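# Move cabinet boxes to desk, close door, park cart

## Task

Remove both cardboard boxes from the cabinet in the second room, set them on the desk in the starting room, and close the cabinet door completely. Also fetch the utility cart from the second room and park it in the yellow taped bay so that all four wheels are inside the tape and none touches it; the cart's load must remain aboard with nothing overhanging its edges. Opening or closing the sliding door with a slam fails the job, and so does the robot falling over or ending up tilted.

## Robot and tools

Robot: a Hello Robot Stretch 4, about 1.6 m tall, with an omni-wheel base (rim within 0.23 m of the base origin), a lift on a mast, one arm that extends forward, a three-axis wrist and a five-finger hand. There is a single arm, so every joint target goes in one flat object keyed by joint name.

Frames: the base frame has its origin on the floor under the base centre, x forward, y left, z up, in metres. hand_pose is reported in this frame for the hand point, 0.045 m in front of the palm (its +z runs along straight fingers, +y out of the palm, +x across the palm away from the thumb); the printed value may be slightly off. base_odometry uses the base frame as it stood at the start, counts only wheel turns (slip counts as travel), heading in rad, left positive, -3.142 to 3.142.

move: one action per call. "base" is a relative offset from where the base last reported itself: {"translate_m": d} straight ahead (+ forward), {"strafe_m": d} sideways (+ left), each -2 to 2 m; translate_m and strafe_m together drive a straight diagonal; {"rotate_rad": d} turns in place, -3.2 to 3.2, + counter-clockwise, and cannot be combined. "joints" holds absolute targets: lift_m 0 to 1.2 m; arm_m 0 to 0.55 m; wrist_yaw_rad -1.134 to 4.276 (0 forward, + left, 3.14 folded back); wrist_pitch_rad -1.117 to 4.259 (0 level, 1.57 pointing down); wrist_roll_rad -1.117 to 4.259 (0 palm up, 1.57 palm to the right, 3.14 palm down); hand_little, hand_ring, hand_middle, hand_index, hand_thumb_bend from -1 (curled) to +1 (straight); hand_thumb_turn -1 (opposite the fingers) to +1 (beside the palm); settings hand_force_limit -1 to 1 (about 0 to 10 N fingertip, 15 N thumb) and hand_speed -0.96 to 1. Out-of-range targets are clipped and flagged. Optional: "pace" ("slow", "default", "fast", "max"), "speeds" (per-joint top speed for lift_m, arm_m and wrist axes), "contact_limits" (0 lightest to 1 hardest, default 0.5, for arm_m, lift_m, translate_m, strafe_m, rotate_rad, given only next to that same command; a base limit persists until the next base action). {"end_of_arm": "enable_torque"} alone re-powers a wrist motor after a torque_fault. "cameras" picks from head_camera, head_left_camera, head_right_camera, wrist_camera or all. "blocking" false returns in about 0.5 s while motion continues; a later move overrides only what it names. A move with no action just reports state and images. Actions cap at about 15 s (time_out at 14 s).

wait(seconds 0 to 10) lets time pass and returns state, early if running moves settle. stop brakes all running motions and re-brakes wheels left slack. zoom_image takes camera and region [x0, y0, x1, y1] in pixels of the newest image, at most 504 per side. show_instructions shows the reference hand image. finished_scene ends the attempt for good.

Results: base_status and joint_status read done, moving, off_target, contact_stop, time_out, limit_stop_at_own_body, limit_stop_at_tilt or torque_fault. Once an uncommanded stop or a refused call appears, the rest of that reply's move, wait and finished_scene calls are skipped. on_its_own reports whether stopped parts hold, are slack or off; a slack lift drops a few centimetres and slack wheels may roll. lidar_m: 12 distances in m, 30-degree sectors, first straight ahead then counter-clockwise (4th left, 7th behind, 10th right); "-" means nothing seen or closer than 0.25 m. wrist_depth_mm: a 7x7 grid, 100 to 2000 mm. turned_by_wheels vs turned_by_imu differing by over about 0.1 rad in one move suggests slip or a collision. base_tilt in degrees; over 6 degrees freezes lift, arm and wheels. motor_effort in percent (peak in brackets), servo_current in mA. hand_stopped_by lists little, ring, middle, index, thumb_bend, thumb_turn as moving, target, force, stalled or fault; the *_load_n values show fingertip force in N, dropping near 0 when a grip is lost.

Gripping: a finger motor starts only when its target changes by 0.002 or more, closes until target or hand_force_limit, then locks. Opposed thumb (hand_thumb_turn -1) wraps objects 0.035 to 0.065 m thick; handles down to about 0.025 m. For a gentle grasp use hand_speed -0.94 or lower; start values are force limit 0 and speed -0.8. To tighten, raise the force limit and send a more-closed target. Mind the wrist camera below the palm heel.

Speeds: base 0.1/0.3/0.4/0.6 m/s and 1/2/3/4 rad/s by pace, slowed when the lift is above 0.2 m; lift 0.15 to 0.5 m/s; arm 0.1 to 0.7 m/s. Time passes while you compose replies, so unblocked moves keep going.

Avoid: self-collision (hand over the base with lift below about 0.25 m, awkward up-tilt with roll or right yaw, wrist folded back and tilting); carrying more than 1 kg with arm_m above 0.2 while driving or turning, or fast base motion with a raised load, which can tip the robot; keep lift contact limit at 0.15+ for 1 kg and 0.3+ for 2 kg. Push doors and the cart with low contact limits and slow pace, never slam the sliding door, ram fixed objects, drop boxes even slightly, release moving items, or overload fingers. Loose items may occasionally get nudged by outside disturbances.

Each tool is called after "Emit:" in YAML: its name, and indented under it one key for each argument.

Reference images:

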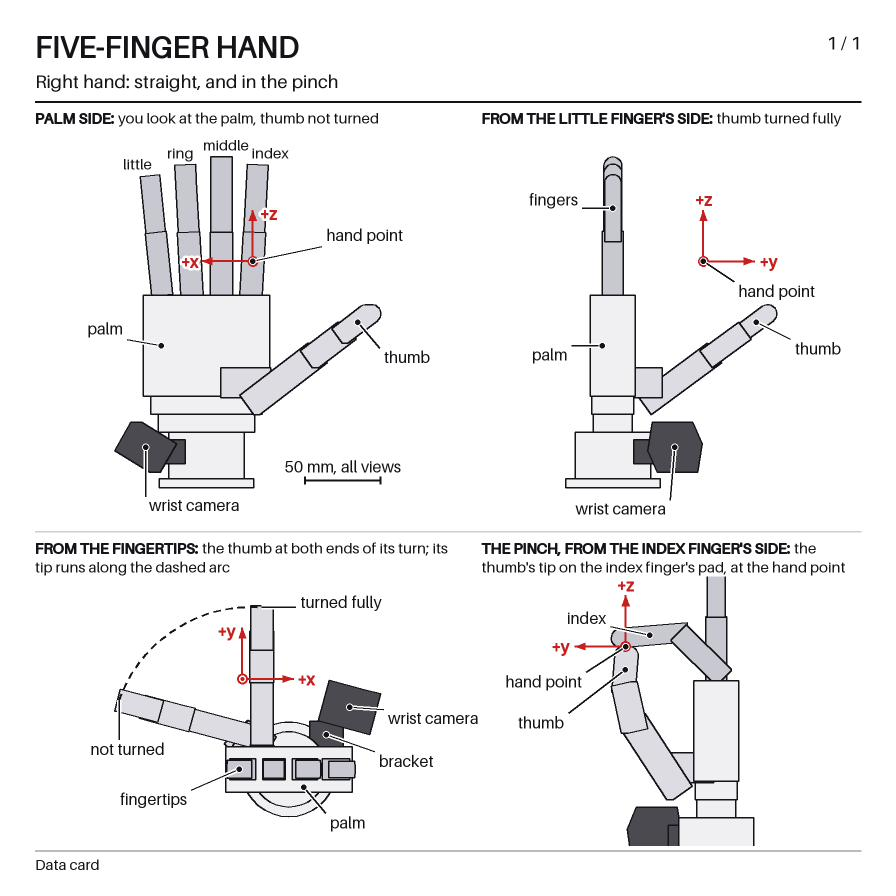

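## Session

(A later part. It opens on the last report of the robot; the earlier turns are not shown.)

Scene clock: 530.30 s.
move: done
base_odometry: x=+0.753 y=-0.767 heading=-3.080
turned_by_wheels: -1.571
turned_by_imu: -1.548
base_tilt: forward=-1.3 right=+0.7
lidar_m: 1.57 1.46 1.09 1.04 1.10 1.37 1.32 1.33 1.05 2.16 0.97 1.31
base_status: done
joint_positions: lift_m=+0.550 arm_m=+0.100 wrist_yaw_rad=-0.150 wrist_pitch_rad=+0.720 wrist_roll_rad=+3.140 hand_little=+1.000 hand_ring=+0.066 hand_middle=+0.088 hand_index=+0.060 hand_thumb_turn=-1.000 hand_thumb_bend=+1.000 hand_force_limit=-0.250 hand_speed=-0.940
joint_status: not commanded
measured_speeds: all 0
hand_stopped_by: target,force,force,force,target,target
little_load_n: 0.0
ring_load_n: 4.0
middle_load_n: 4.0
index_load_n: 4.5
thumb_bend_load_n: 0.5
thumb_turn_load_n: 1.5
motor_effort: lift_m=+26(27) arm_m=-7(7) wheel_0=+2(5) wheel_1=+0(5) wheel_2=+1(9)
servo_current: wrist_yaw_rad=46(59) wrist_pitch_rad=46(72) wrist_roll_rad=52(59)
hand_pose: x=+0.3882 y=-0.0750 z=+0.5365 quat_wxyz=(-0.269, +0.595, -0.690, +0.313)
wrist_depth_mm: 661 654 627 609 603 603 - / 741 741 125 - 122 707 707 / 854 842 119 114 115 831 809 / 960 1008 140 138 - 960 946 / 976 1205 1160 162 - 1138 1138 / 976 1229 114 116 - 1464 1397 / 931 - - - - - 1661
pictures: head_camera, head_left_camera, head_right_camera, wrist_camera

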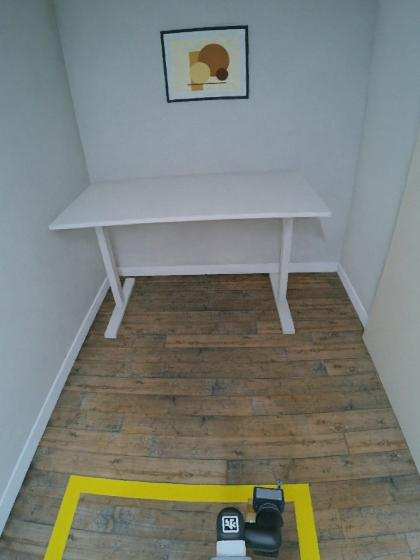

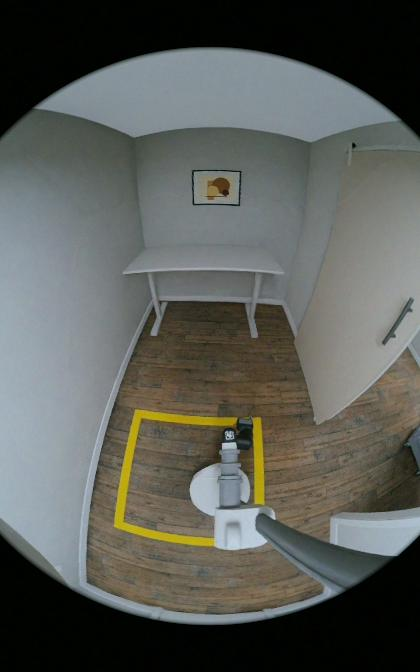

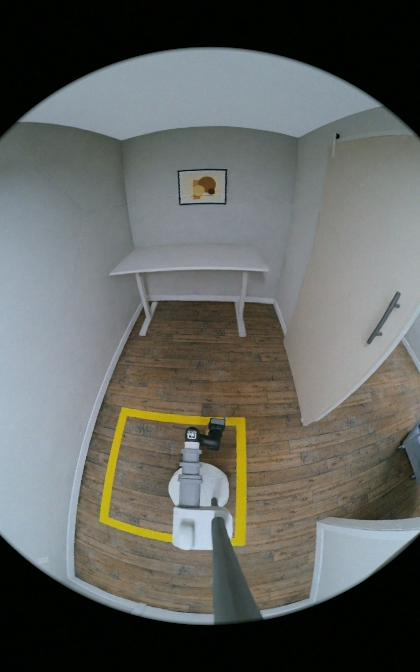

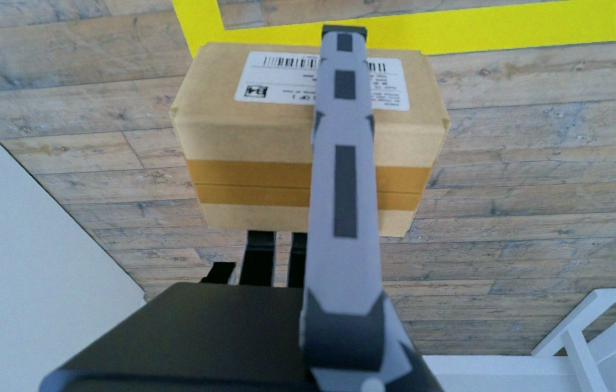

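Emit:
move:
  joints: {"lift_m": 1.02}

Emit:
move:
  base: {"translate_m": 1.0}
  contact_limits: {"translate_m": 0.2}
  pace: "slow"
  cameras: ["all"]

Scene clock: 534.50 s.
move: done
base_odometry: x=+0.753 y=-0.767 heading=-3.080
turned_by_wheels: +0.000
turned_by_imu: +0.000
base_tilt: forward=-1.3 right=+0.8
lidar_m: 1.56 1.45 1.06 1.03 1.09 1.39 1.32 1.33 1.05 2.15 0.99 1.30
base_status: not commanded
joint_positions: lift_m=+1.019 arm_m=+0.100 wrist_yaw_rad=-0.150 wrist_pitch_rad=+0.720 wrist_roll_rad=+3.140 hand_little=+1.000 hand_ring=+0.066 hand_middle=+0.088 hand_index=+0.060 hand_thumb_turn=-1.000 hand_thumb_bend=+1.000 hand_force_limit=-0.250 hand_speed=-0.940
joint_status: all done
measured_speeds: all 0
hand_stopped_by: target,force,force,force,target,target
little_load_n: -0.5
ring_load_n: 3.5
middle_load_n: 3.5
index_load_n: 5.0
thumb_bend_load_n: 0.5
thumb_turn_load_n: 1.5
motor_effort: lift_m=+27(31) arm_m=-7(7) wheel_0=+2(2) wheel_1=+0(1) wheel_2=+1(1)
servo_current: wrist_yaw_rad=33(59) wrist_pitch_rad=52(72) wrist_roll_rad=26(59)
hand_pose: x=+0.3882 y=-0.0750 z=+1.0064 quat_wxyz=(-0.269, +0.595, -0.690, +0.313)
wrist_depth_mm: 1025 1098 1078 1042 1060 1078 1078 / 1025 1281 125 - 123 1205 1205 / 991 1397 119 114 115 1430 1366 / 991 1430 140 138 - 1618 1618 / 976 1308 1921 162 - - 1808 / 991 1229 114 117 - - - / 917 - - - - - -
pictures: none

Scene clock: 545.77 s.
move: done
base_odometry: x=-0.245 y=-0.829 heading=-3.079
turned_by_wheels: +0.000
turned_by_imu: -0.005
base_tilt: forward=-1.4 right=+0.7
lidar_m: 0.57 0.59 0.82 1.01 1.05 1.51 2.33 1.74 0.95 0.90 0.96 0.63
base_status: done
joint_positions: lift_m=+1.019 arm_m=+0.100 wrist_yaw_rad=-0.150 wrist_pitch_rad=+0.720 wrist_roll_rad=+3.140 hand_little=+1.000 hand_ring=+0.066 hand_middle=+0.088 hand_index=+0.060 hand_thumb_turn=-1.000 hand_thumb_bend=+1.000 hand_force_limit=-0.250 hand_speed=-0.940
joint_status: not commanded
measured_speeds: all 0
hand_stopped_by: target,force,force,force,target,target
little_load_n: 0.0
ring_load_n: 3.5
middle_load_n: 4.0
index_load_n: 5.0
thumb_bend_load_n: 0.5
thumb_turn_load_n: 1.5
motor_effort: lift_m=+27(27) arm_m=-7(7) wheel_0=+2(5) wheel_1=+0(4) wheel_2=-1(10)
servo_current: wrist_yaw_rad=46(59) wrist_pitch_rad=39(78) wrist_roll_rad=52(72)
contact_limits: translate_m 0.2
hand_pose: x=+0.3882 y=-0.0750 z=+1.0064 quat_wxyz=(-0.269, +0.595, -0.690, +0.313)
wrist_depth_mm: 1078 1098 1078 1060 1060 1098 1078 / 1229 1281 125 - 122 1205 1205 / - 1430 119 114 115 1397 1397 / - 1499 135 138 - - - / - 407 394 161 - 382 377 / - - 114 117 - - - / - - - - - - -
pictures: head_camera, head_left_camera, head_right_camera, wrist_camera

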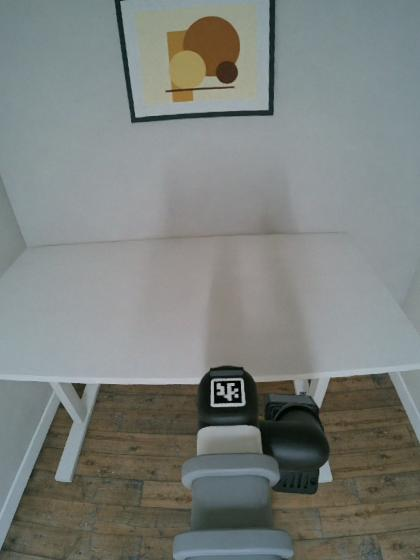

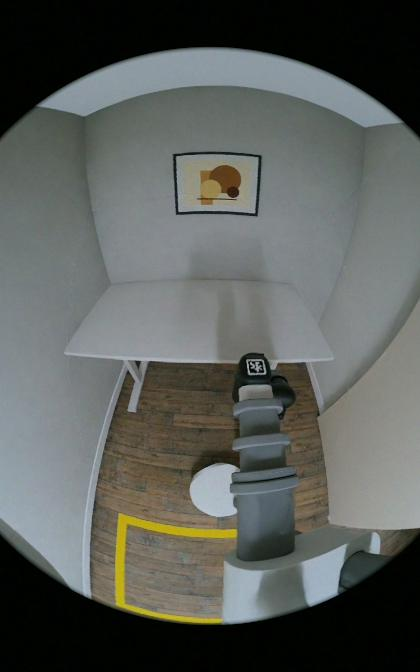

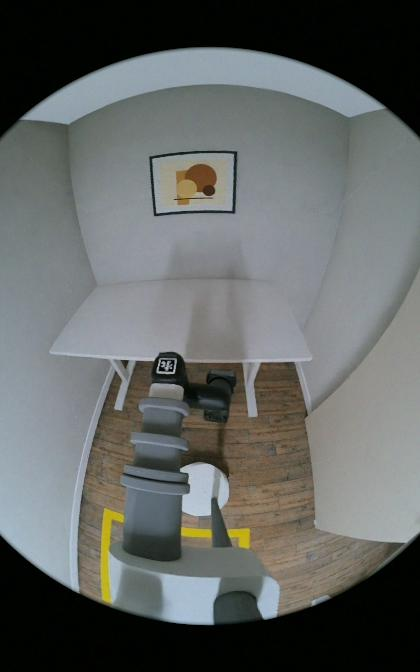

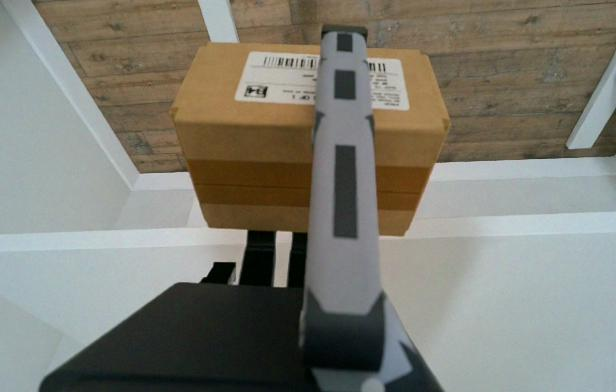

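Emit:
move:
  base: {"translate_m": 0.12}
  contact_limits: {"translate_m": 0.2}
  pace: "slow"

Emit:
move:
  joints: {"arm_m": 0.31}
  pace: "slow"
  cameras: ["head_camera", "wrist_camera"]

Emit:
move:
  joints: {"lift_m": 0.965}
  pace: "slow"
  contact_limits: {"lift_m": 0.1}
  cameras: ["head_camera", "wrist_camera"]

Scene clock: 550.50 s.
move: done
base_odometry: x=-0.365 y=-0.836 heading=-3.079
turned_by_wheels: +0.000
turned_by_imu: -0.001
base_tilt: forward=-1.4 right=+0.8
lidar_m: 0.46 0.49 0.65 1.00 1.05 1.51 2.45 1.86 0.96 0.90 0.66 0.50
base_status: done
joint_positions: lift_m=+1.019 arm_m=+0.100 wrist_yaw_rad=-0.150 wrist_pitch_rad=+0.720 wrist_roll_rad=+3.140 hand_little=+1.000 hand_ring=+0.066 hand_middle=+0.088 hand_index=+0.060 hand_thumb_turn=-1.000 hand_thumb_bend=+1.000 hand_force_limit=-0.250 hand_speed=-0.940
joint_status: not commanded
measured_speeds: all 0
hand_stopped_by: target,force,force,force,target,target
little_load_n: 0.0
ring_load_n: 3.5
middle_load_n: 4.0
index_load_n: 5.0
thumb_bend_load_n: 0.5
thumb_turn_load_n: 1.5
motor_effort: lift_m=+27(27) arm_m=-7(7) wheel_0=+0(4) wheel_1=+0(4) wheel_2=+0(10)
servo_current: wrist_yaw_rad=39(59) wrist_pitch_rad=52(72) wrist_roll_rad=33(52)
contact_limits: translate_m 0.2
hand_pose: x=+0.3882 y=-0.0750 z=+1.0064 quat_wxyz=(-0.269, +0.595, -0.690, +0.313)
wrist_depth_mm: 1098 1118 1098 1078 1078 1078 1098 / 1229 1281 125 - 123 1205 1229 / 329 1366 119 114 115 282 279 / 340 334 140 138 - 317 310 / 402 392 373 162 - 384 375 / - - 114 116 - - - / - - - - - - -
pictures: none

Scene clock: 553.90 s.
move: done
base_odometry: x=-0.365 y=-0.836 heading=-3.079
turned_by_wheels: +0.000
turned_by_imu: +0.000
base_tilt: forward=-1.4 right=+0.8
lidar_m: 0.45 0.48 0.67 1.01 1.06 1.50 2.46 1.87 0.96 0.91 0.67 0.48
base_status: not commanded
joint_positions: lift_m=+1.019 arm_m=+0.310 wrist_yaw_rad=-0.150 wrist_pitch_rad=+0.720 wrist_roll_rad=+3.140 hand_little=+1.000 hand_ring=+0.066 hand_middle=+0.088 hand_index=+0.060 hand_thumb_turn=-1.000 hand_thumb_bend=+1.000 hand_force_limit=-0.250 hand_speed=-0.940
joint_status: all done
measured_speeds: all 0
hand_stopped_by: target,force,force,force,target,target
little_load_n: 0.0
ring_load_n: 4.0
middle_load_n: 3.5
index_load_n: 5.0
thumb_bend_load_n: 0.5
thumb_turn_load_n: 1.5
motor_effort: lift_m=+27(27) arm_m=+7(11) wheel_0=+0(1) wheel_1=+0(0) wheel_2=+0(1)
servo_current: wrist_yaw_rad=52(59) wrist_pitch_rad=33(72) wrist_roll_rad=46(59)
contact_limits: translate_m 0.2
hand_pose: x=+0.5975 y=-0.0750 z=+1.0064 quat_wxyz=(-0.269, +0.595, -0.690, +0.313)
wrist_depth_mm: 216 213 207 202 202 205 204 / 245 242 125 - 123 231 230 / 283 279 119 114 115 266 264 / 336 330 140 138 - 314 309 / 397 392 368 162 - 377 375 / - - 114 117 - - - / - - - - - - -

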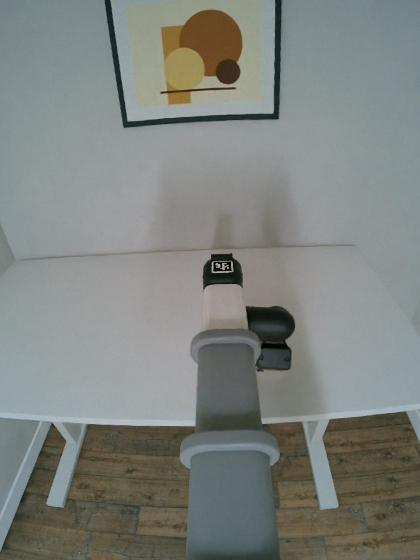

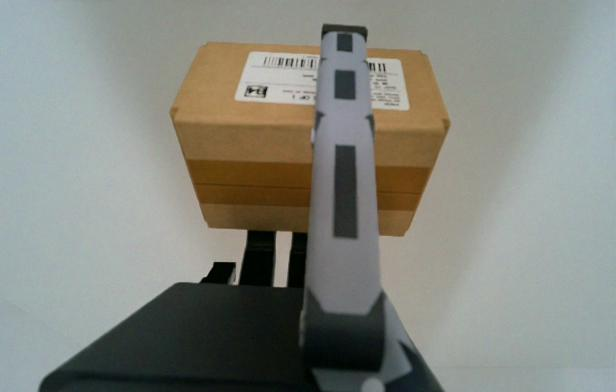

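Scene clock: 555.23 s.
move: done
base_odometry: x=-0.365 y=-0.836 heading=-3.079
turned_by_wheels: +0.000
turned_by_imu: +0.000
base_tilt: forward=-1.4 right=+0.7
lidar_m: 0.44 0.47 0.66 1.00 1.07 1.50 2.45 1.85 0.92 0.90 0.69 0.50
base_status: not commanded
joint_positions: lift_m=+0.965 arm_m=+0.310 wrist_yaw_rad=-0.150 wrist_pitch_rad=+0.720 wrist_roll_rad=+3.140 hand_little=+1.000 hand_ring=+0.066 hand_middle=+0.088 hand_index=+0.060 hand_thumb_turn=-1.000 hand_thumb_bend=+1.000 hand_force_limit=-0.250 hand_speed=-0.940
joint_status: all done
measured_speeds: all 0
hand_stopped_by: target,force,force,force,target,target
little_load_n: 0.0
ring_load_n: 3.5
middle_load_n: 4.0
index_load_n: 5.0
thumb_bend_load_n: 0.5
thumb_turn_load_n: 1.5
motor_effort: lift_m=+15(25) arm_m=+7(7) wheel_0=+0(0) wheel_1=+0(1) wheel_2=+0(1)
servo_current: wrist_yaw_rad=46(59) wrist_pitch_rad=52(72) wrist_roll_rad=39(59)
contact_limits: lift_m 0.1; translate_m 0.2
hand_pose: x=+0.5975 y=-0.0750 z=+0.9524 quat_wxyz=(-0.269, +0.595, -0.690, +0.313)
wrist_depth_mm: 160 159 153 152 151 153 153 / 181 180 125 - 123 172 175 / 211 209 119 114 115 204 196 / 252 248 140 138 - 233 231 / 309 303 274 162 - 281 279 / 377 368 114 116 - 351 351 / - - - - - - -

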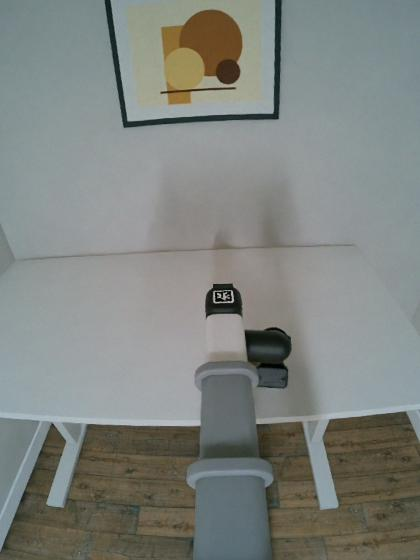

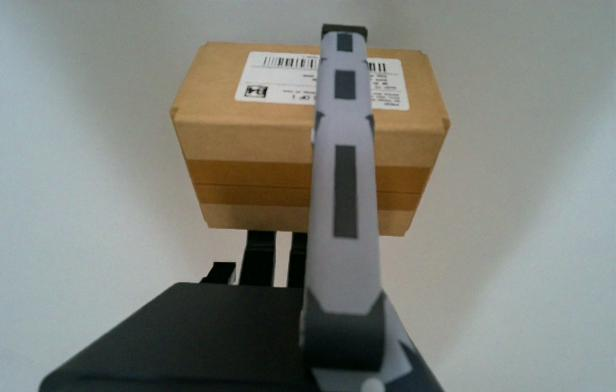

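Emit:
move:
  joints: {"lift_m": 0.952}
  pace: "slow"
  contact_limits: {"lift_m": 0.0}
  cameras: ["wrist_camera"]

Emit:
move:
  joints: {"lift_m": 0.948}
  speeds: {"lift_m": 0.02}
  contact_limits: {"lift_m": 0.0}
  cameras: ["wrist_camera"]

Scene clock: 557.50 s.
move: done
base_odometry: x=-0.365 y=-0.836 heading=-3.079
turned_by_wheels: +0.000
turned_by_imu: +0.000
base_tilt: forward=-1.3 right=+0.8
lidar_m: 0.45 0.47 0.66 1.00 1.05 1.48 2.45 1.85 0.93 0.90 0.66 0.49
base_status: not commanded
joint_positions: lift_m=+0.952 arm_m=+0.310 wrist_yaw_rad=-0.150 wrist_pitch_rad=+0.720 wrist_roll_rad=+3.140 hand_little=+1.000 hand_ring=+0.066 hand_middle=+0.088 hand_index=+0.060 hand_thumb_turn=-1.000 hand_thumb_bend=+1.000 hand_force_limit=-0.250 hand_speed=-0.940
joint_status: all done
measured_speeds: all 0
hand_stopped_by: target,force,force,force,target,target
little_load_n: 0.0
ring_load_n: 3.5
middle_load_n: 4.0
index_load_n: 5.0
thumb_bend_load_n: 0.5
thumb_turn_load_n: 1.5
motor_effort: lift_m=+15(16) arm_m=+7(7) wheel_0=+0(0) wheel_1=+0(0) wheel_2=+0(1)
servo_current: wrist_yaw_rad=46(52) wrist_pitch_rad=33(72) wrist_roll_rad=39(46)
contact_limits: lift_m 0; translate_m 0.2
hand_pose: x=+0.5975 y=-0.0750 z=+0.9394 quat_wxyz=(-0.269, +0.595, -0.690, +0.313)
wrist_depth_mm: 147 145 141 140 138 141 139 / 167 166 125 - 122 162 161 / 194 191 119 114 115 187 181 / 230 225 140 139 - 214 212 / 283 278 252 162 - 259 255 / 366 338 114 116 - 325 322 / - - - - - - 407

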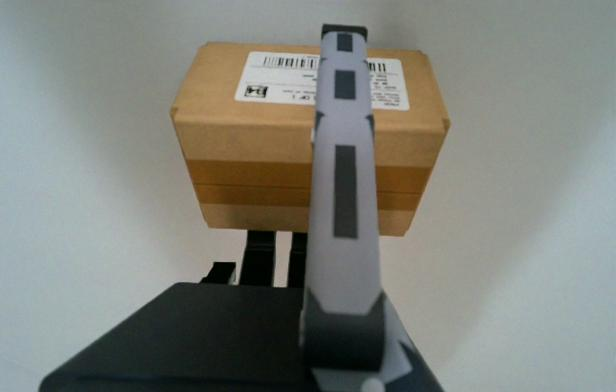

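Scene clock: 558.03 s.
move: done
base_odometry: x=-0.365 y=-0.836 heading=-3.079
turned_by_wheels: +0.000
turned_by_imu: +0.000
base_tilt: forward=-1.4 right=+0.7
lidar_m: 0.45 0.47 0.67 0.99 1.06 1.50 2.47 1.84 0.94 0.91 0.66 0.49
base_status: not commanded
joint_positions: lift_m=+0.949 arm_m=+0.310 wrist_yaw_rad=-0.150 wrist_pitch_rad=+0.720 wrist_roll_rad=+3.140 hand_little=+1.000 hand_ring=+0.066 hand_middle=+0.088 hand_index=+0.060 hand_thumb_turn=-1.000 hand_thumb_bend=+1.000 hand_force_limit=-0.250 hand_speed=-0.940
joint_status: all done
measured_speeds: all 0
hand_stopped_by: target,force,force,force,target,target
little_load_n: 0.0
ring_load_n: 3.5
middle_load_n: 4.0
index_load_n: 5.0
thumb_bend_load_n: 0.5
thumb_turn_load_n: 1.5
motor_effort: lift_m=+14(18) arm_m=+7(7) wheel_0=+0(0) wheel_1=+0(0) wheel_2=-1(1)
servo_current: wrist_yaw_rad=52(59) wrist_pitch_rad=33(59) wrist_roll_rad=39(46)
contact_limits: lift_m 0; translate_m 0.2
hand_pose: x=+0.5975 y=-0.0750 z=+0.9355 quat_wxyz=(-0.269, +0.595, -0.690, +0.313)
wrist_depth_mm: 144 142 139 137 135 140 139 / 163 162 125 - 123 154 157 / 190 187 119 114 115 182 176 / 224 220 140 138 - 208 206 / 277 270 253 162 - 252 250 / 359 330 114 116 - 319 315 / - - - - - - 397

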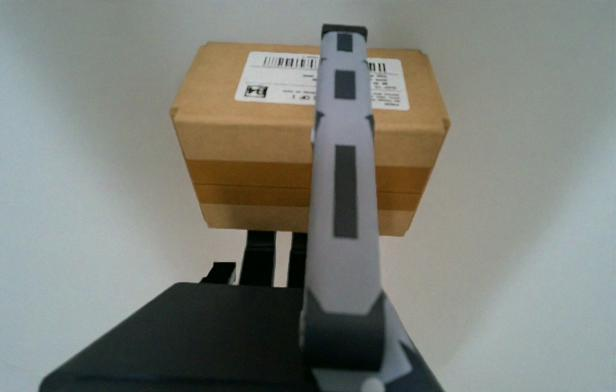

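Emit:
move:
  joints: {"lift_m": 0.9465}
  speeds: {"lift_m": 0.02}
  contact_limits: {"lift_m": 0.0}
  cameras: ["wrist_camera"]

Scene clock: 559.03 s.
move: done
base_odometry: x=-0.365 y=-0.836 heading=-3.079
turned_by_wheels: +0.000
turned_by_imu: +0.000
base_tilt: forward=-1.5 right=+0.7
lidar_m: 0.45 0.48 0.65 1.01 1.06 1.48 2.45 1.85 0.95 0.90 0.69 0.49
base_status: not commanded
joint_positions: lift_m=+0.947 arm_m=+0.310 wrist_yaw_rad=-0.150 wrist_pitch_rad=+0.720 wrist_roll_rad=+3.140 hand_little=+1.000 hand_ring=+0.066 hand_middle=+0.088 hand_index=+0.060 hand_thumb_turn=-1.000 hand_thumb_bend=+1.000 hand_force_limit=-0.250 hand_speed=-0.940
joint_status: all done
measured_speeds: all 0
hand_stopped_by: target,force,force,force,target,target
little_load_n: 0.0
ring_load_n: 3.0
middle_load_n: 3.5
index_load_n: 4.0
thumb_bend_load_n: 0.5
thumb_turn_load_n: 1.5
motor_effort: lift_m=+12(17) arm_m=+7(7) wheel_0=+0(0) wheel_1=+0(0) wheel_2=+0(1)
servo_current: wrist_yaw_rad=52(59) wrist_pitch_rad=52(59) wrist_roll_rad=20(46)
contact_limits: lift_m 0; translate_m 0.2
hand_pose: x=+0.5975 y=-0.0750 z=+0.9341 quat_wxyz=(-0.269, +0.595, -0.690, +0.313)
wrist_depth_mm: 143 142 139 136 135 139 139 / 163 162 125 - 123 155 157 / 190 187 119 114 115 182 175 / 223 220 140 138 - 208 206 / 276 271 255 162 - 252 251 / 362 332 114 117 - 319 315 / - - - - - - 399

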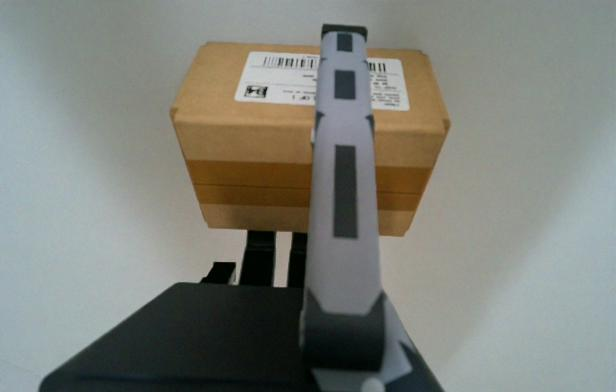

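Emit:
move:
  joints: {"hand_index": 0.3, "hand_middle": 0.3, "hand_ring": 0.3}

Emit:
move:
  joints: {"hand_index": 1, "hand_middle": 1, "hand_ring": 1, "hand_speed": -0.8}
  cameras: ["wrist_camera"]

Scene clock: 561.37 s.
move: done
base_odometry: x=-0.365 y=-0.836 heading=-3.079
turned_by_wheels: +0.000
turned_by_imu: +0.000
base_tilt: forward=-1.4 right=+0.9
lidar_m: 0.45 0.46 0.66 1.01 1.06 1.49 2.45 1.84 0.96 0.90 0.67 0.49
base_status: not commanded
joint_positions: lift_m=+0.947 arm_m=+0.310 wrist_yaw_rad=-0.150 wrist_pitch_rad=+0.720 wrist_roll_rad=+3.140 hand_little=+1.000 hand_ring=+0.300 hand_middle=+0.299 hand_index=+0.300 hand_thumb_turn=-1.000 hand_thumb_bend=+1.000 hand_force_limit=-0.250 hand_speed=-0.940
joint_status: all done
measured_speeds: all 0
hand_stopped_by: target,target,target,target,target,target
little_load_n: 0.0
ring_load_n: 0.0
middle_load_n: -3.5
index_load_n: 0.0
thumb_bend_load_n: 0.0
thumb_turn_load_n: 0.0
motor_effort: lift_m=+14(14) arm_m=+7(7) wheel_0=+0(1) wheel_1=+0(1) wheel_2=-1(1)
servo_current: wrist_yaw_rad=59(59) wrist_pitch_rad=52(72) wrist_roll_rad=39(52)
contact_limits: lift_m 0; translate_m 0.2
hand_pose: x=+0.5975 y=-0.0750 z=+0.9340 quat_wxyz=(-0.269, +0.595, -0.690, +0.313)
wrist_depth_mm: 143 142 141 136 135 140 139 / 162 162 135 134 125 154 156 / 190 186 121 117 115 182 175 / 223 220 139 138 - 209 206 / 277 271 255 - - 250 250 / 359 330 114 116 - 319 315 / - - - - - - 397
pictures: none

Scene clock: 563.10 s.
move: done
base_odometry: x=-0.365 y=-0.836 heading=-3.079
turned_by_wheels: +0.000
turned_by_imu: +0.000
base_tilt: forward=-1.3 right=+0.7
lidar_m: 0.44 0.46 0.66 1.01 1.06 1.50 2.45 1.82 0.95 0.90 0.68 0.49
base_status: not commanded
joint_positions: lift_m=+0.947 arm_m=+0.310 wrist_yaw_rad=-0.150 wrist_pitch_rad=+0.720 wrist_roll_rad=+3.140 hand_little=+1.000 hand_ring=+1.000 hand_middle=+1.000 hand_index=+1.000 hand_thumb_turn=-1.000 hand_thumb_bend=+1.000 hand_force_limit=-0.250 hand_speed=-0.800
joint_status: all done
measured_speeds: all 0
hand_stopped_by: target,target,target,target,target,target
little_load_n: 0.0
ring_load_n: 0.0
middle_load_n: 0.0
index_load_n: 0.0
thumb_bend_load_n: 0.0
thumb_turn_load_n: 0.0
motor_effort: lift_m=+14(14) arm_m=+7(7) wheel_0=+0(0) wheel_1=+0(1) wheel_2=-1(1)
servo_current: wrist_yaw_rad=52(59) wrist_pitch_rad=52(65) wrist_roll_rad=26(52)
contact_limits: lift_m 0; translate_m 0.2
hand_pose: x=+0.5975 y=-0.0750 z=+0.9340 quat_wxyz=(-0.269, +0.595, -0.690, +0.313)
wrist_depth_mm: 142 140 139 135 134 138 - / 161 163 135 135 126 153 155 / 186 185 119 115 116 180 173 / 221 216 137 136 - 206 204 / 273 268 253 248 - 249 247 / 357 327 114 117 - 314 314 / - - - - - - 373

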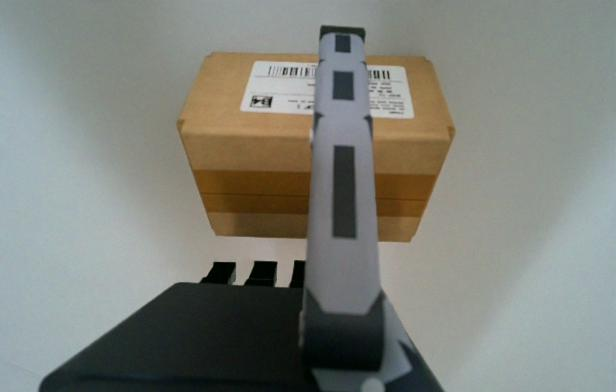

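Emit:
move:
  joints: {"arm_m": 0.302}
  pace: "slow"

Emit:
move:
  joints: {"lift_m": 1.05}
  pace: "slow"
  cameras: ["wrist_camera"]

Emit:
move:
  base: {"translate_m": -0.35}
  joints: {"arm_m": 0.1}
  cameras: ["head_camera"]

Scene clock: 564.57 s.
move: done
base_odometry: x=-0.365 y=-0.836 heading=-3.079
turned_by_wheels: +0.000
turned_by_imu: +0.000
base_tilt: forward=-1.2 right=+0.6
lidar_m: 0.45 0.48 0.66 1.01 1.06 1.49 2.46 1.86 0.95 0.90 0.67 0.48
base_status: not commanded
joint_positions: lift_m=+0.947 arm_m=+0.302 wrist_yaw_rad=-0.150 wrist_pitch_rad=+0.720 wrist_roll_rad=+3.140 hand_little=+1.000 hand_ring=+1.000 hand_middle=+1.000 hand_index=+1.000 hand_thumb_turn=-1.000 hand_thumb_bend=+1.000 hand_force_limit=-0.250 hand_speed=-0.800
joint_status: all done
measured_speeds: all 0
hand_stopped_by: target,target,target,target,target,target
little_load_n: 0.0
ring_load_n: 0.0
middle_load_n: 0.0
index_load_n: 0.0
thumb_bend_load_n: 0.0
thumb_turn_load_n: 0.0
motor_effort: lift_m=+14(14) arm_m=-7(10) wheel_0=+0(1) wheel_1=+0(0) wheel_2=+0(1)
servo_current: wrist_yaw_rad=46(59) wrist_pitch_rad=72(72) wrist_roll_rad=39(52)
contact_limits: lift_m 0; translate_m 0.2
hand_pose: x=+0.5902 y=-0.0750 z=+0.9340 quat_wxyz=(-0.269, +0.595, -0.690, +0.313)
wrist_depth_mm: 142 141 139 135 134 138 - / 161 163 149 147 142 153 155 / 186 185 124 - 124 176 173 / 221 217 137 136 - 207 204 / 274 268 253 191 - 249 248 / 355 325 114 116 - 314 310 / - - - - - - 373
pictures: none

Scene clock: 566.30 s.
move: done
base_odometry: x=-0.365 y=-0.836 heading=-3.079
turned_by_wheels: +0.000
turned_by_imu: +0.000
base_tilt: forward=-1.3 right=+0.8
lidar_m: 0.45 0.47 0.65 1.01 1.06 1.49 2.45 1.84 0.95 0.91 0.69 0.48
base_status: not commanded
joint_positions: lift_m=+1.049 arm_m=+0.302 wrist_yaw_rad=-0.150 wrist_pitch_rad=+0.720 wrist_roll_rad=+3.140 hand_little=+1.000 hand_ring=+1.000 hand_middle=+1.000 hand_index=+1.000 hand_thumb_turn=-1.000 hand_thumb_bend=+1.000 hand_force_limit=-0.250 hand_speed=-0.800
joint_status: all done
measured_speeds: all 0
hand_stopped_by: target,target,target,target,target,target
little_load_n: 0.0
ring_load_n: 0.0
middle_load_n: -0.5
index_load_n: 0.0
thumb_bend_load_n: 0.0
thumb_turn_load_n: 0.5
motor_effort: lift_m=+27(31) arm_m=-7(7) wheel_0=+0(0) wheel_1=+0(1) wheel_2=+0(1)
servo_current: wrist_yaw_rad=39(59) wrist_pitch_rad=52(85) wrist_roll_rad=46(65)
contact_limits: translate_m 0.2
hand_pose: x=+0.5902 y=-0.0750 z=+1.0364 quat_wxyz=(-0.269, +0.595, -0.690, +0.313)
wrist_depth_mm: 246 244 238 189 197 235 234 / 281 277 274 215 262 265 264 / 324 320 317 312 - 306 303 / 387 382 373 370 - 355 355 / - - - - - 413 410 / - - 114 116 - - - / - - - - - - -

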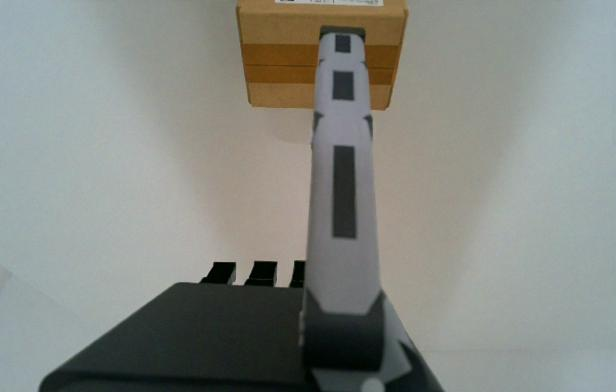

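Scene clock: 568.97 s.
move: done
base_odometry: x=-0.016 y=-0.815 heading=-3.080
turned_by_wheels: +0.000
turned_by_imu: +0.004
base_tilt: forward=-1.4 right=+0.8
lidar_m: 0.80 0.85 1.06 1.01 1.08 1.49 2.10 1.55 0.90 0.88 0.94 0.84
base_status: done
joint_positions: lift_m=+1.050 arm_m=+0.100 wrist_yaw_rad=-0.150 wrist_pitch_rad=+0.720 wrist_roll_rad=+3.140 hand_little=+1.000 hand_ring=+1.000 hand_middle=+1.000 hand_index=+1.000 hand_thumb_turn=-1.000 hand_thumb_bend=+1.000 hand_force_limit=-0.250 hand_speed=-0.800
joint_status: all done
measured_speeds: all 0
hand_stopped_by: target,target,target,target,target,target
little_load_n: 0.0
ring_load_n: 0.0
middle_load_n: 0.0
index_load_n: 0.0
thumb_bend_load_n: 0.0
thumb_turn_load_n: 0.0
motor_effort: lift_m=+26(27) arm_m=-7(11) wheel_0=-1(5) wheel_1=+1(6) wheel_2=-1(13)
servo_current: wrist_yaw_rad=46(59) wrist_pitch_rad=52(78) wrist_roll_rad=33(52)
hand_pose: x=+0.3882 y=-0.0750 z=+1.0365 quat_wxyz=(-0.269, +0.595, -0.690, +0.313)
wrist_depth_mm: 1042 1160 1118 1098 1098 1118 1078 / 1025 1308 1308 1281 - 1281 1255 / - 1430 1464 1430 - 1464 1397 / - 1661 1618 - - 1618 1537 / - 1618 1060 - - - - / - - 114 116 - - - / - - - - - - -

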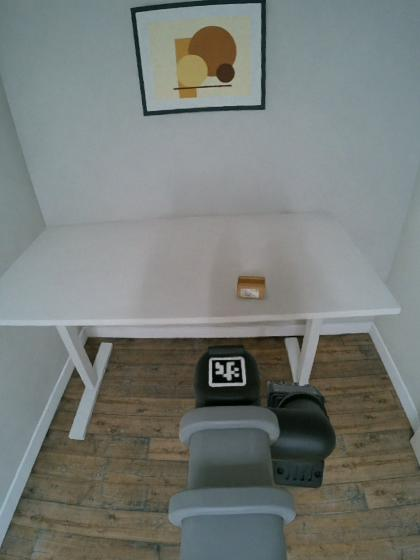

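Emit:
move:
  base: {"translate_m": -0.77}
  joints: {"lift_m": 0.5, "arm_m": 0.05, "hand_thumb_turn": 1}
  contact_limits: {"translate_m": 0.3}

Emit:
move:
  base: {"rotate_rad": -1.62}
  cameras: ["head_camera", "head_left_camera", "head_right_camera"]

Scene clock: 576.10 s.
move: done
base_odometry: x=+0.753 y=-0.767 heading=-3.080
turned_by_wheels: +0.000
turned_by_imu: +0.004
base_tilt: forward=-1.4 right=+0.7
lidar_m: 1.56 1.45 1.08 1.04 1.10 1.37 1.33 1.34 1.05 2.16 1.00 1.29
base_status: done
joint_positions: lift_m=+0.500 arm_m=+0.050 wrist_yaw_rad=-0.150 wrist_pitch_rad=+0.720 wrist_roll_rad=+3.140 hand_little=+1.000 hand_ring=+1.000 hand_middle=+1.000 hand_index=+1.000 hand_thumb_turn=+1.000 hand_thumb_bend=+1.000 hand_force_limit=-0.250 hand_speed=-0.800
joint_status: all done
measured_speeds: all 0
hand_stopped_by: target,target,target,target,target,target
little_load_n: 0.0
ring_load_n: 0.0
middle_load_n: 0.0
index_load_n: -0.5
thumb_bend_load_n: 0.0
thumb_turn_load_n: 0.0
motor_effort: lift_m=+15(25) arm_m=-7(12) wheel_0=+0(6) wheel_1=-1(6) wheel_2=-1(16)
servo_current: wrist_yaw_rad=46(59) wrist_pitch_rad=46(72) wrist_roll_rad=33(59)
contact_limits: translate_m 0.3
hand_pose: x=+0.3382 y=-0.0750 z=+0.4874 quat_wxyz=(-0.269, +0.595, -0.690, +0.313)
wrist_depth_mm: 615 609 603 597 585 580 574 / 691 683 699 707 699 691 668 / 809 788 778 778 759 750 741 / 917 931 917 917 904 878 854 / 991 1118 1078 1060 1078 1025 - / 991 1229 114 126 - - - / 931 - - - - - -
pictures: none

Scene clock: 578.20 s.
move: done
base_odometry: x=+0.753 y=-0.767 heading=+1.584
turned_by_wheels: -1.620
turned_by_imu: -1.596
base_tilt: forward=-1.3 right=+0.7
lidar_m: 2.13 0.99 1.23 1.56 1.52 1.09 1.04 1.08 1.39 1.33 1.37 1.02
base_status: done
joint_positions: lift_m=+0.500 arm_m=+0.050 wrist_yaw_rad=-0.150 wrist_pitch_rad=+0.720 wrist_roll_rad=+3.140 hand_little=+1.000 hand_ring=+1.000 hand_middle=+1.000 hand_index=+1.000 hand_thumb_turn=+1.000 hand_thumb_bend=+1.000 hand_force_limit=-0.250 hand_speed=-0.800
joint_status: not commanded
measured_speeds: all 0
hand_stopped_by: target,target,target,target,target,target
little_load_n: 0.0
ring_load_n: 0.0
middle_load_n: 0.0
index_load_n: 0.0
thumb_bend_load_n: 0.0
thumb_turn_load_n: 0.0
motor_effort: lift_m=+15(15) arm_m=-7(7) wheel_0=-1(7) wheel_1=+1(7) wheel_2=-1(10)
servo_current: wrist_yaw_rad=52(65) wrist_pitch_rad=59(72) wrist_roll_rad=52(59)
hand_pose: x=+0.3382 y=-0.0750 z=+0.4874 quat_wxyz=(-0.269, +0.595, -0.690, +0.313)
wrist_depth_mm: 615 609 597 591 591 580 574 / 691 691 676 668 654 654 647 / 798 778 778 768 768 750 741 / 946 931 917 917 878 878 842 / - - 946 1060 1078 1025 - / - - 114 126 - - - / - - - - - - 1921

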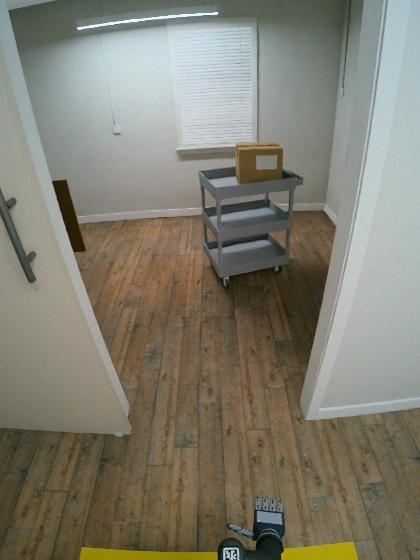

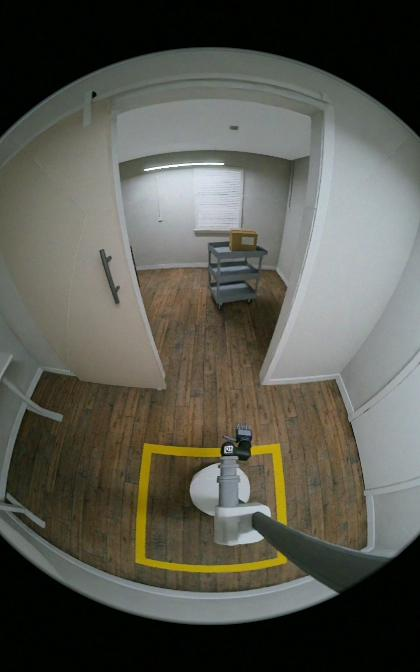

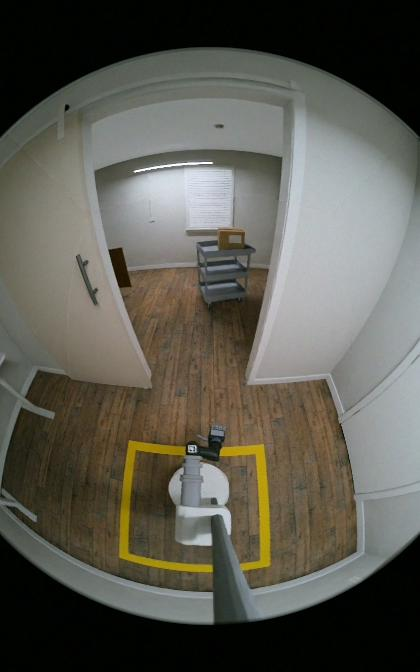

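Emit:
move:
  base: {"translate_m": 1.5, "strafe_m": 0.07}
  contact_limits: {"translate_m": 0.3}

Emit:
move:
  base: {"rotate_rad": 1.577}
  cameras: ["head_camera", "head_left_camera", "head_right_camera"]

Scene clock: 586.13 s.
move: done
base_odometry: x=+0.664 y=+0.732 heading=+1.584
turned_by_wheels: +0.000
turned_by_imu: -0.006
base_tilt: forward=-1.3 right=+0.6
lidar_m: 0.63 2.26 1.67 1.72 0.64 0.66 2.54 0.68 0.63 1.40 1.45 0.69
base_status: done
joint_positions: lift_m=+0.500 arm_m=+0.050 wrist_yaw_rad=-0.150 wrist_pitch_rad=+0.720 wrist_roll_rad=+3.140 hand_little=+1.000 hand_ring=+1.000 hand_middle=+1.000 hand_index=+1.000 hand_thumb_turn=+1.000 hand_thumb_bend=+1.000 hand_force_limit=-0.250 hand_speed=-0.800
joint_status: not commanded
measured_speeds: all 0
hand_stopped_by: target,target,target,target,target,target
little_load_n: 0.0
ring_load_n: 0.0
middle_load_n: 0.0
index_load_n: 0.0
thumb_bend_load_n: 0.0
thumb_turn_load_n: -0.5
motor_effort: lift_m=+15(16) arm_m=-7(7) wheel_0=+1(6) wheel_1=+1(6) wheel_2=+1(13)
servo_current: wrist_yaw_rad=39(59) wrist_pitch_rad=33(72) wrist_roll_rad=52(59)
contact_limits: translate_m 0.3
hand_pose: x=+0.3382 y=-0.0750 z=+0.4874 quat_wxyz=(-0.269, +0.595, -0.690, +0.313)
wrist_depth_mm: 609 603 603 591 591 585 574 / 691 683 683 668 668 654 647 / 798 788 788 750 768 759 750 / 960 904 866 - 866 891 842 / 1160 750 - - 991 1025 - / 1336 1430 114 118 - - - / - - - - - - -
pictures: none

Scene clock: 588.20 s.
move: done
base_odometry: x=+0.664 y=+0.732 heading=-3.122
turned_by_wheels: +1.577
turned_by_imu: +1.554
base_tilt: forward=-1.4 right=+0.7
lidar_m: 1.70 0.62 0.67 2.54 0.66 0.62 1.40 1.46 0.70 0.62 2.29 1.69
base_status: done
joint_positions: lift_m=+0.500 arm_m=+0.050 wrist_yaw_rad=-0.150 wrist_pitch_rad=+0.720 wrist_roll_rad=+3.140 hand_little=+1.000 hand_ring=+1.000 hand_middle=+1.000 hand_index=+1.000 hand_thumb_turn=+1.000 hand_thumb_bend=+1.000 hand_force_limit=-0.250 hand_speed=-0.800
joint_status: not commanded
measured_speeds: all 0
hand_stopped_by: target,target,target,target,target,target
little_load_n: 0.0
ring_load_n: 0.0
middle_load_n: 0.0
index_load_n: 0.0
thumb_bend_load_n: 0.0
thumb_turn_load_n: 0.0
motor_effort: lift_m=+15(15) arm_m=-7(7) wheel_0=+1(7) wheel_1=+1(7) wheel_2=+0(8)
servo_current: wrist_yaw_rad=46(59) wrist_pitch_rad=46(65) wrist_roll_rad=46(59)
hand_pose: x=+0.3382 y=-0.0750 z=+0.4874 quat_wxyz=(-0.269, +0.595, -0.690, +0.313)
wrist_depth_mm: 615 609 591 591 580 580 574 / 691 683 683 676 661 661 647 / 798 788 778 768 768 750 741 / 960 931 917 904 904 891 831 / 1160 1160 1078 1042 1060 1025 - / 1464 1430 114 127 - - - / 1160 - - - - - -

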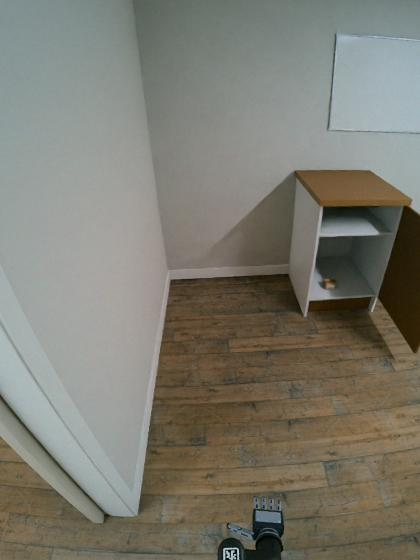

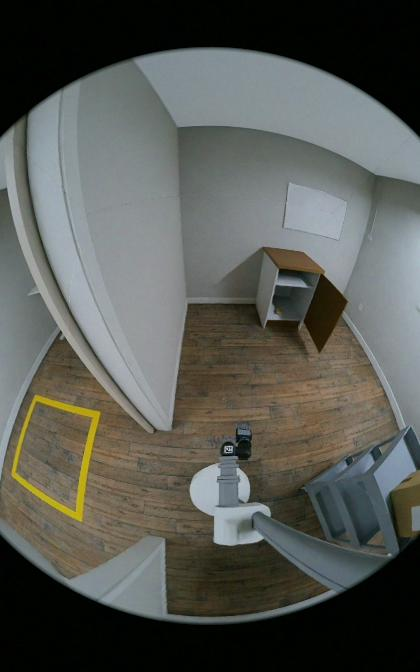

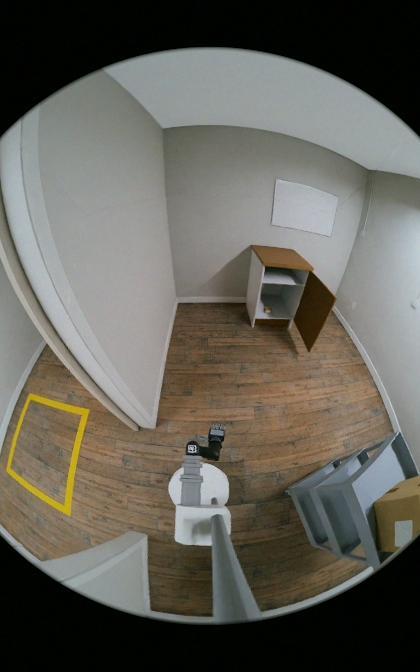

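Emit:
move:
  base: {"rotate_rad": 0.018}
  pace: "slow"

Emit:
move:
  base: {"translate_m": 0.872, "strafe_m": -0.853}
  joints: {"lift_m": 0.35, "arm_m": 0.1}
  contact_limits: {"translate_m": 0.2}
  cameras: ["head_camera", "wrist_camera"]

Scene clock: 589.90 s.
move: done
base_odometry: x=+0.664 y=+0.732 heading=-3.104
turned_by_wheels: +0.018
turned_by_imu: +0.016
base_tilt: forward=-1.5 right=+0.7
lidar_m: 1.60 0.62 0.70 2.53 0.66 0.59 1.39 1.47 0.69 0.62 2.27 1.68
base_status: done
joint_positions: lift_m=+0.500 arm_m=+0.050 wrist_yaw_rad=-0.150 wrist_pitch_rad=+0.720 wrist_roll_rad=+3.140 hand_little=+1.000 hand_ring=+1.000 hand_middle=+1.000 hand_index=+1.000 hand_thumb_turn=+1.000 hand_thumb_bend=+1.000 hand_force_limit=-0.250 hand_speed=-0.800
joint_status: not commanded
measured_speeds: all 0
hand_stopped_by: target,target,target,target,target,target
little_load_n: 0.0
ring_load_n: 0.0
middle_load_n: 0.0
index_load_n: 0.0
thumb_bend_load_n: 0.0
thumb_turn_load_n: 0.0
motor_effort: lift_m=+15(16) arm_m=-7(7) wheel_0=+0(3) wheel_1=+0(3) wheel_2=-2(6)
servo_current: wrist_yaw_rad=46(59) wrist_pitch_rad=52(59) wrist_roll_rad=33(59)
hand_pose: x=+0.3382 y=-0.0750 z=+0.4874 quat_wxyz=(-0.269, +0.595, -0.690, +0.313)
wrist_depth_mm: 603 609 597 597 585 580 574 / 691 691 676 668 661 661 647 / 809 788 778 768 759 750 741 / 960 917 917 904 891 904 831 / 1138 1160 1078 1060 1078 1025 - / 1430 1397 114 126 - - - / 1182 - - - - - -
pictures: none

Scene clock: 595.40 s.
move: done
base_odometry: x=-0.239 y=+1.552 heading=-3.104
turned_by_wheels: +0.000
turned_by_imu: -0.003
base_tilt: forward=-1.4 right=+0.8
lidar_m: 0.84 0.88 1.30 1.24 1.31 1.82 0.81 0.82 1.41 1.34 1.40 0.45
base_status: done
joint_positions: lift_m=+0.350 arm_m=+0.100 wrist_yaw_rad=-0.150 wrist_pitch_rad=+0.720 wrist_roll_rad=+3.140 hand_little=+1.000 hand_ring=+1.000 hand_middle=+1.000 hand_index=+1.000 hand_thumb_turn=+1.000 hand_thumb_bend=+1.000 hand_force_limit=-0.250 hand_speed=-0.800
joint_status: all done
measured_speeds: all 0
hand_stopped_by: target,target,target,target,target,target
little_load_n: 0.0
ring_load_n: 0.0
middle_load_n: 0.0
index_load_n: 0.0
thumb_bend_load_n: 0.0
thumb_turn_load_n: 0.0
motor_effort: lift_m=+15(16) arm_m=+7(10) wheel_0=+0(9) wheel_1=-1(5) wheel_2=+1(11)
servo_current: wrist_yaw_rad=39(59) wrist_pitch_rad=46(85) wrist_roll_rad=39(65)
contact_limits: translate_m 0.2
hand_pose: x=+0.3875 y=-0.0750 z=+0.3374 quat_wxyz=(-0.269, +0.595, -0.690, +0.313)
wrist_depth_mm: 277 452 452 445 439 436 433 / 276 500 500 504 500 488 488 / 273 382 591 574 574 559 559 / 270 377 699 683 661 668 634 / 267 375 554 778 759 732 - / 266 334 114 118 - - - / 253 - - - - - -

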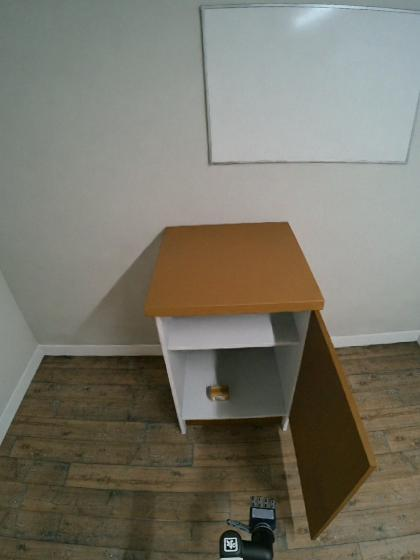

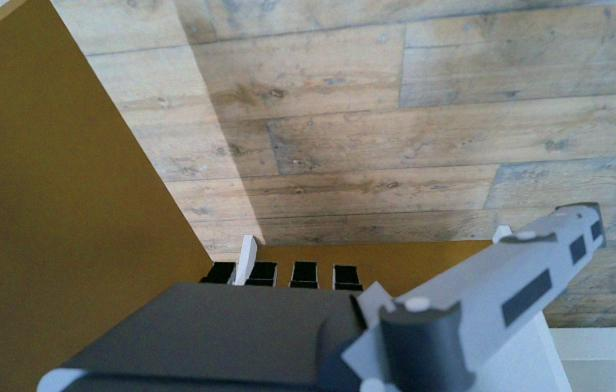

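Emit:
move:
  base: {"translate_m": 0.257, "strafe_m": 0.094}
  joints: {"lift_m": 0.28, "wrist_yaw_rad": 0}
  pace: "slow"
  contact_limits: {"translate_m": 0.2}

Emit:
move:
  joints: {"arm_m": 0.48}
  pace: "slow"
  contact_limits: {"arm_m": 0.1}
  cameras: ["head_camera", "wrist_camera"]

Scene clock: 600.23 s.
move: done
base_odometry: x=-0.493 y=+1.448 heading=-3.104
turned_by_wheels: +0.000
turned_by_imu: -0.002
base_tilt: forward=-1.2 right=+0.9
lidar_m: 0.58 0.63 1.20 1.15 1.21 1.97 1.07 1.07 1.51 0.39 0.41 0.55
base_status: done
joint_positions: lift_m=+0.281 arm_m=+0.100 wrist_yaw_rad=-0.002 wrist_pitch_rad=+0.720 wrist_roll_rad=+3.140 hand_little=+1.000 hand_ring=+1.000 hand_middle=+1.000 hand_index=+1.000 hand_thumb_turn=+1.000 hand_thumb_bend=+1.000 hand_force_limit=-0.250 hand_speed=-0.800
joint_status: all done
measured_speeds: all 0
hand_stopped_by: target,target,target,target,target,target
little_load_n: 0.0
ring_load_n: 0.0
middle_load_n: 0.0
index_load_n: 0.0
thumb_bend_load_n: 0.0
thumb_turn_load_n: 0.0
motor_effort: lift_m=+14(16) arm_m=+7(7) wheel_0=+0(4) wheel_1=+0(6) wheel_2=-1(11)
servo_current: wrist_yaw_rad=39(78) wrist_pitch_rad=52(78) wrist_roll_rad=52(65)
contact_limits: translate_m 0.2
hand_pose: x=+0.3972 y=-0.0570 z=+0.2675 quat_wxyz=(-0.291, +0.644, -0.644, +0.292)
wrist_depth_mm: 384 387 379 375 373 368 364 / 439 433 430 421 415 415 410 / 508 500 496 492 484 477 469 / 580 539 539 539 535 554 535 / 424 496 492 492 496 - - / 430 - 114 118 - - - / 415 - - - - - -
pictures: none

Scene clock: 605.30 s.
move: done
base_odometry: x=-0.493 y=+1.448 heading=-3.104
turned_by_wheels: +0.000
turned_by_imu: +0.000
base_tilt: forward=-1.3 right=+0.7
lidar_m: 0.58 0.64 1.21 1.15 1.20 1.97 1.07 1.08 1.49 0.39 0.39 0.56
base_status: not commanded
joint_positions: lift_m=+0.281 arm_m=+0.480 wrist_yaw_rad=-0.002 wrist_pitch_rad=+0.720 wrist_roll_rad=+3.140 hand_little=+1.000 hand_ring=+1.000 hand_middle=+1.000 hand_index=+1.000 hand_thumb_turn=+1.000 hand_thumb_bend=+1.000 hand_force_limit=-0.250 hand_speed=-0.800
joint_status: all done
measured_speeds: all 0
hand_stopped_by: target,target,target,target,target,target
little_load_n: 0.0
ring_load_n: 0.0
middle_load_n: -0.5
index_load_n: 0.0
thumb_bend_load_n: 0.0
thumb_turn_load_n: 0.0
motor_effort: lift_m=+14(14) arm_m=+7(11) wheel_0=+1(1) wheel_1=+0(1) wheel_2=-1(1)
servo_current: wrist_yaw_rad=52(59) wrist_pitch_rad=72(72) wrist_roll_rad=46(65)
contact_limits: arm_m 0.1; translate_m 0.2
hand_pose: x=+0.7772 y=-0.0570 z=+0.2675 quat_wxyz=(-0.291, +0.644, -0.644, +0.292)
wrist_depth_mm: 212 210 208 180 179 202 201 / 241 239 236 177 176 229 227 / 279 277 273 205 202 264 260 / 319 314 309 307 303 307 287 / 387 - - - - - - / 410 - 114 118 - - - / 413 - - - - - 260

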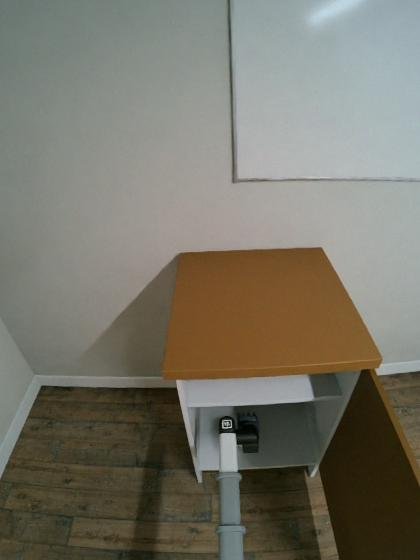

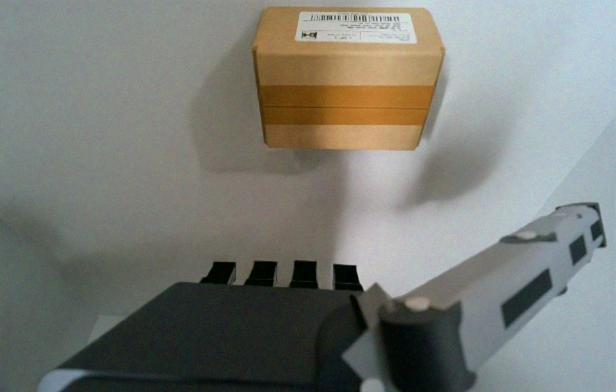

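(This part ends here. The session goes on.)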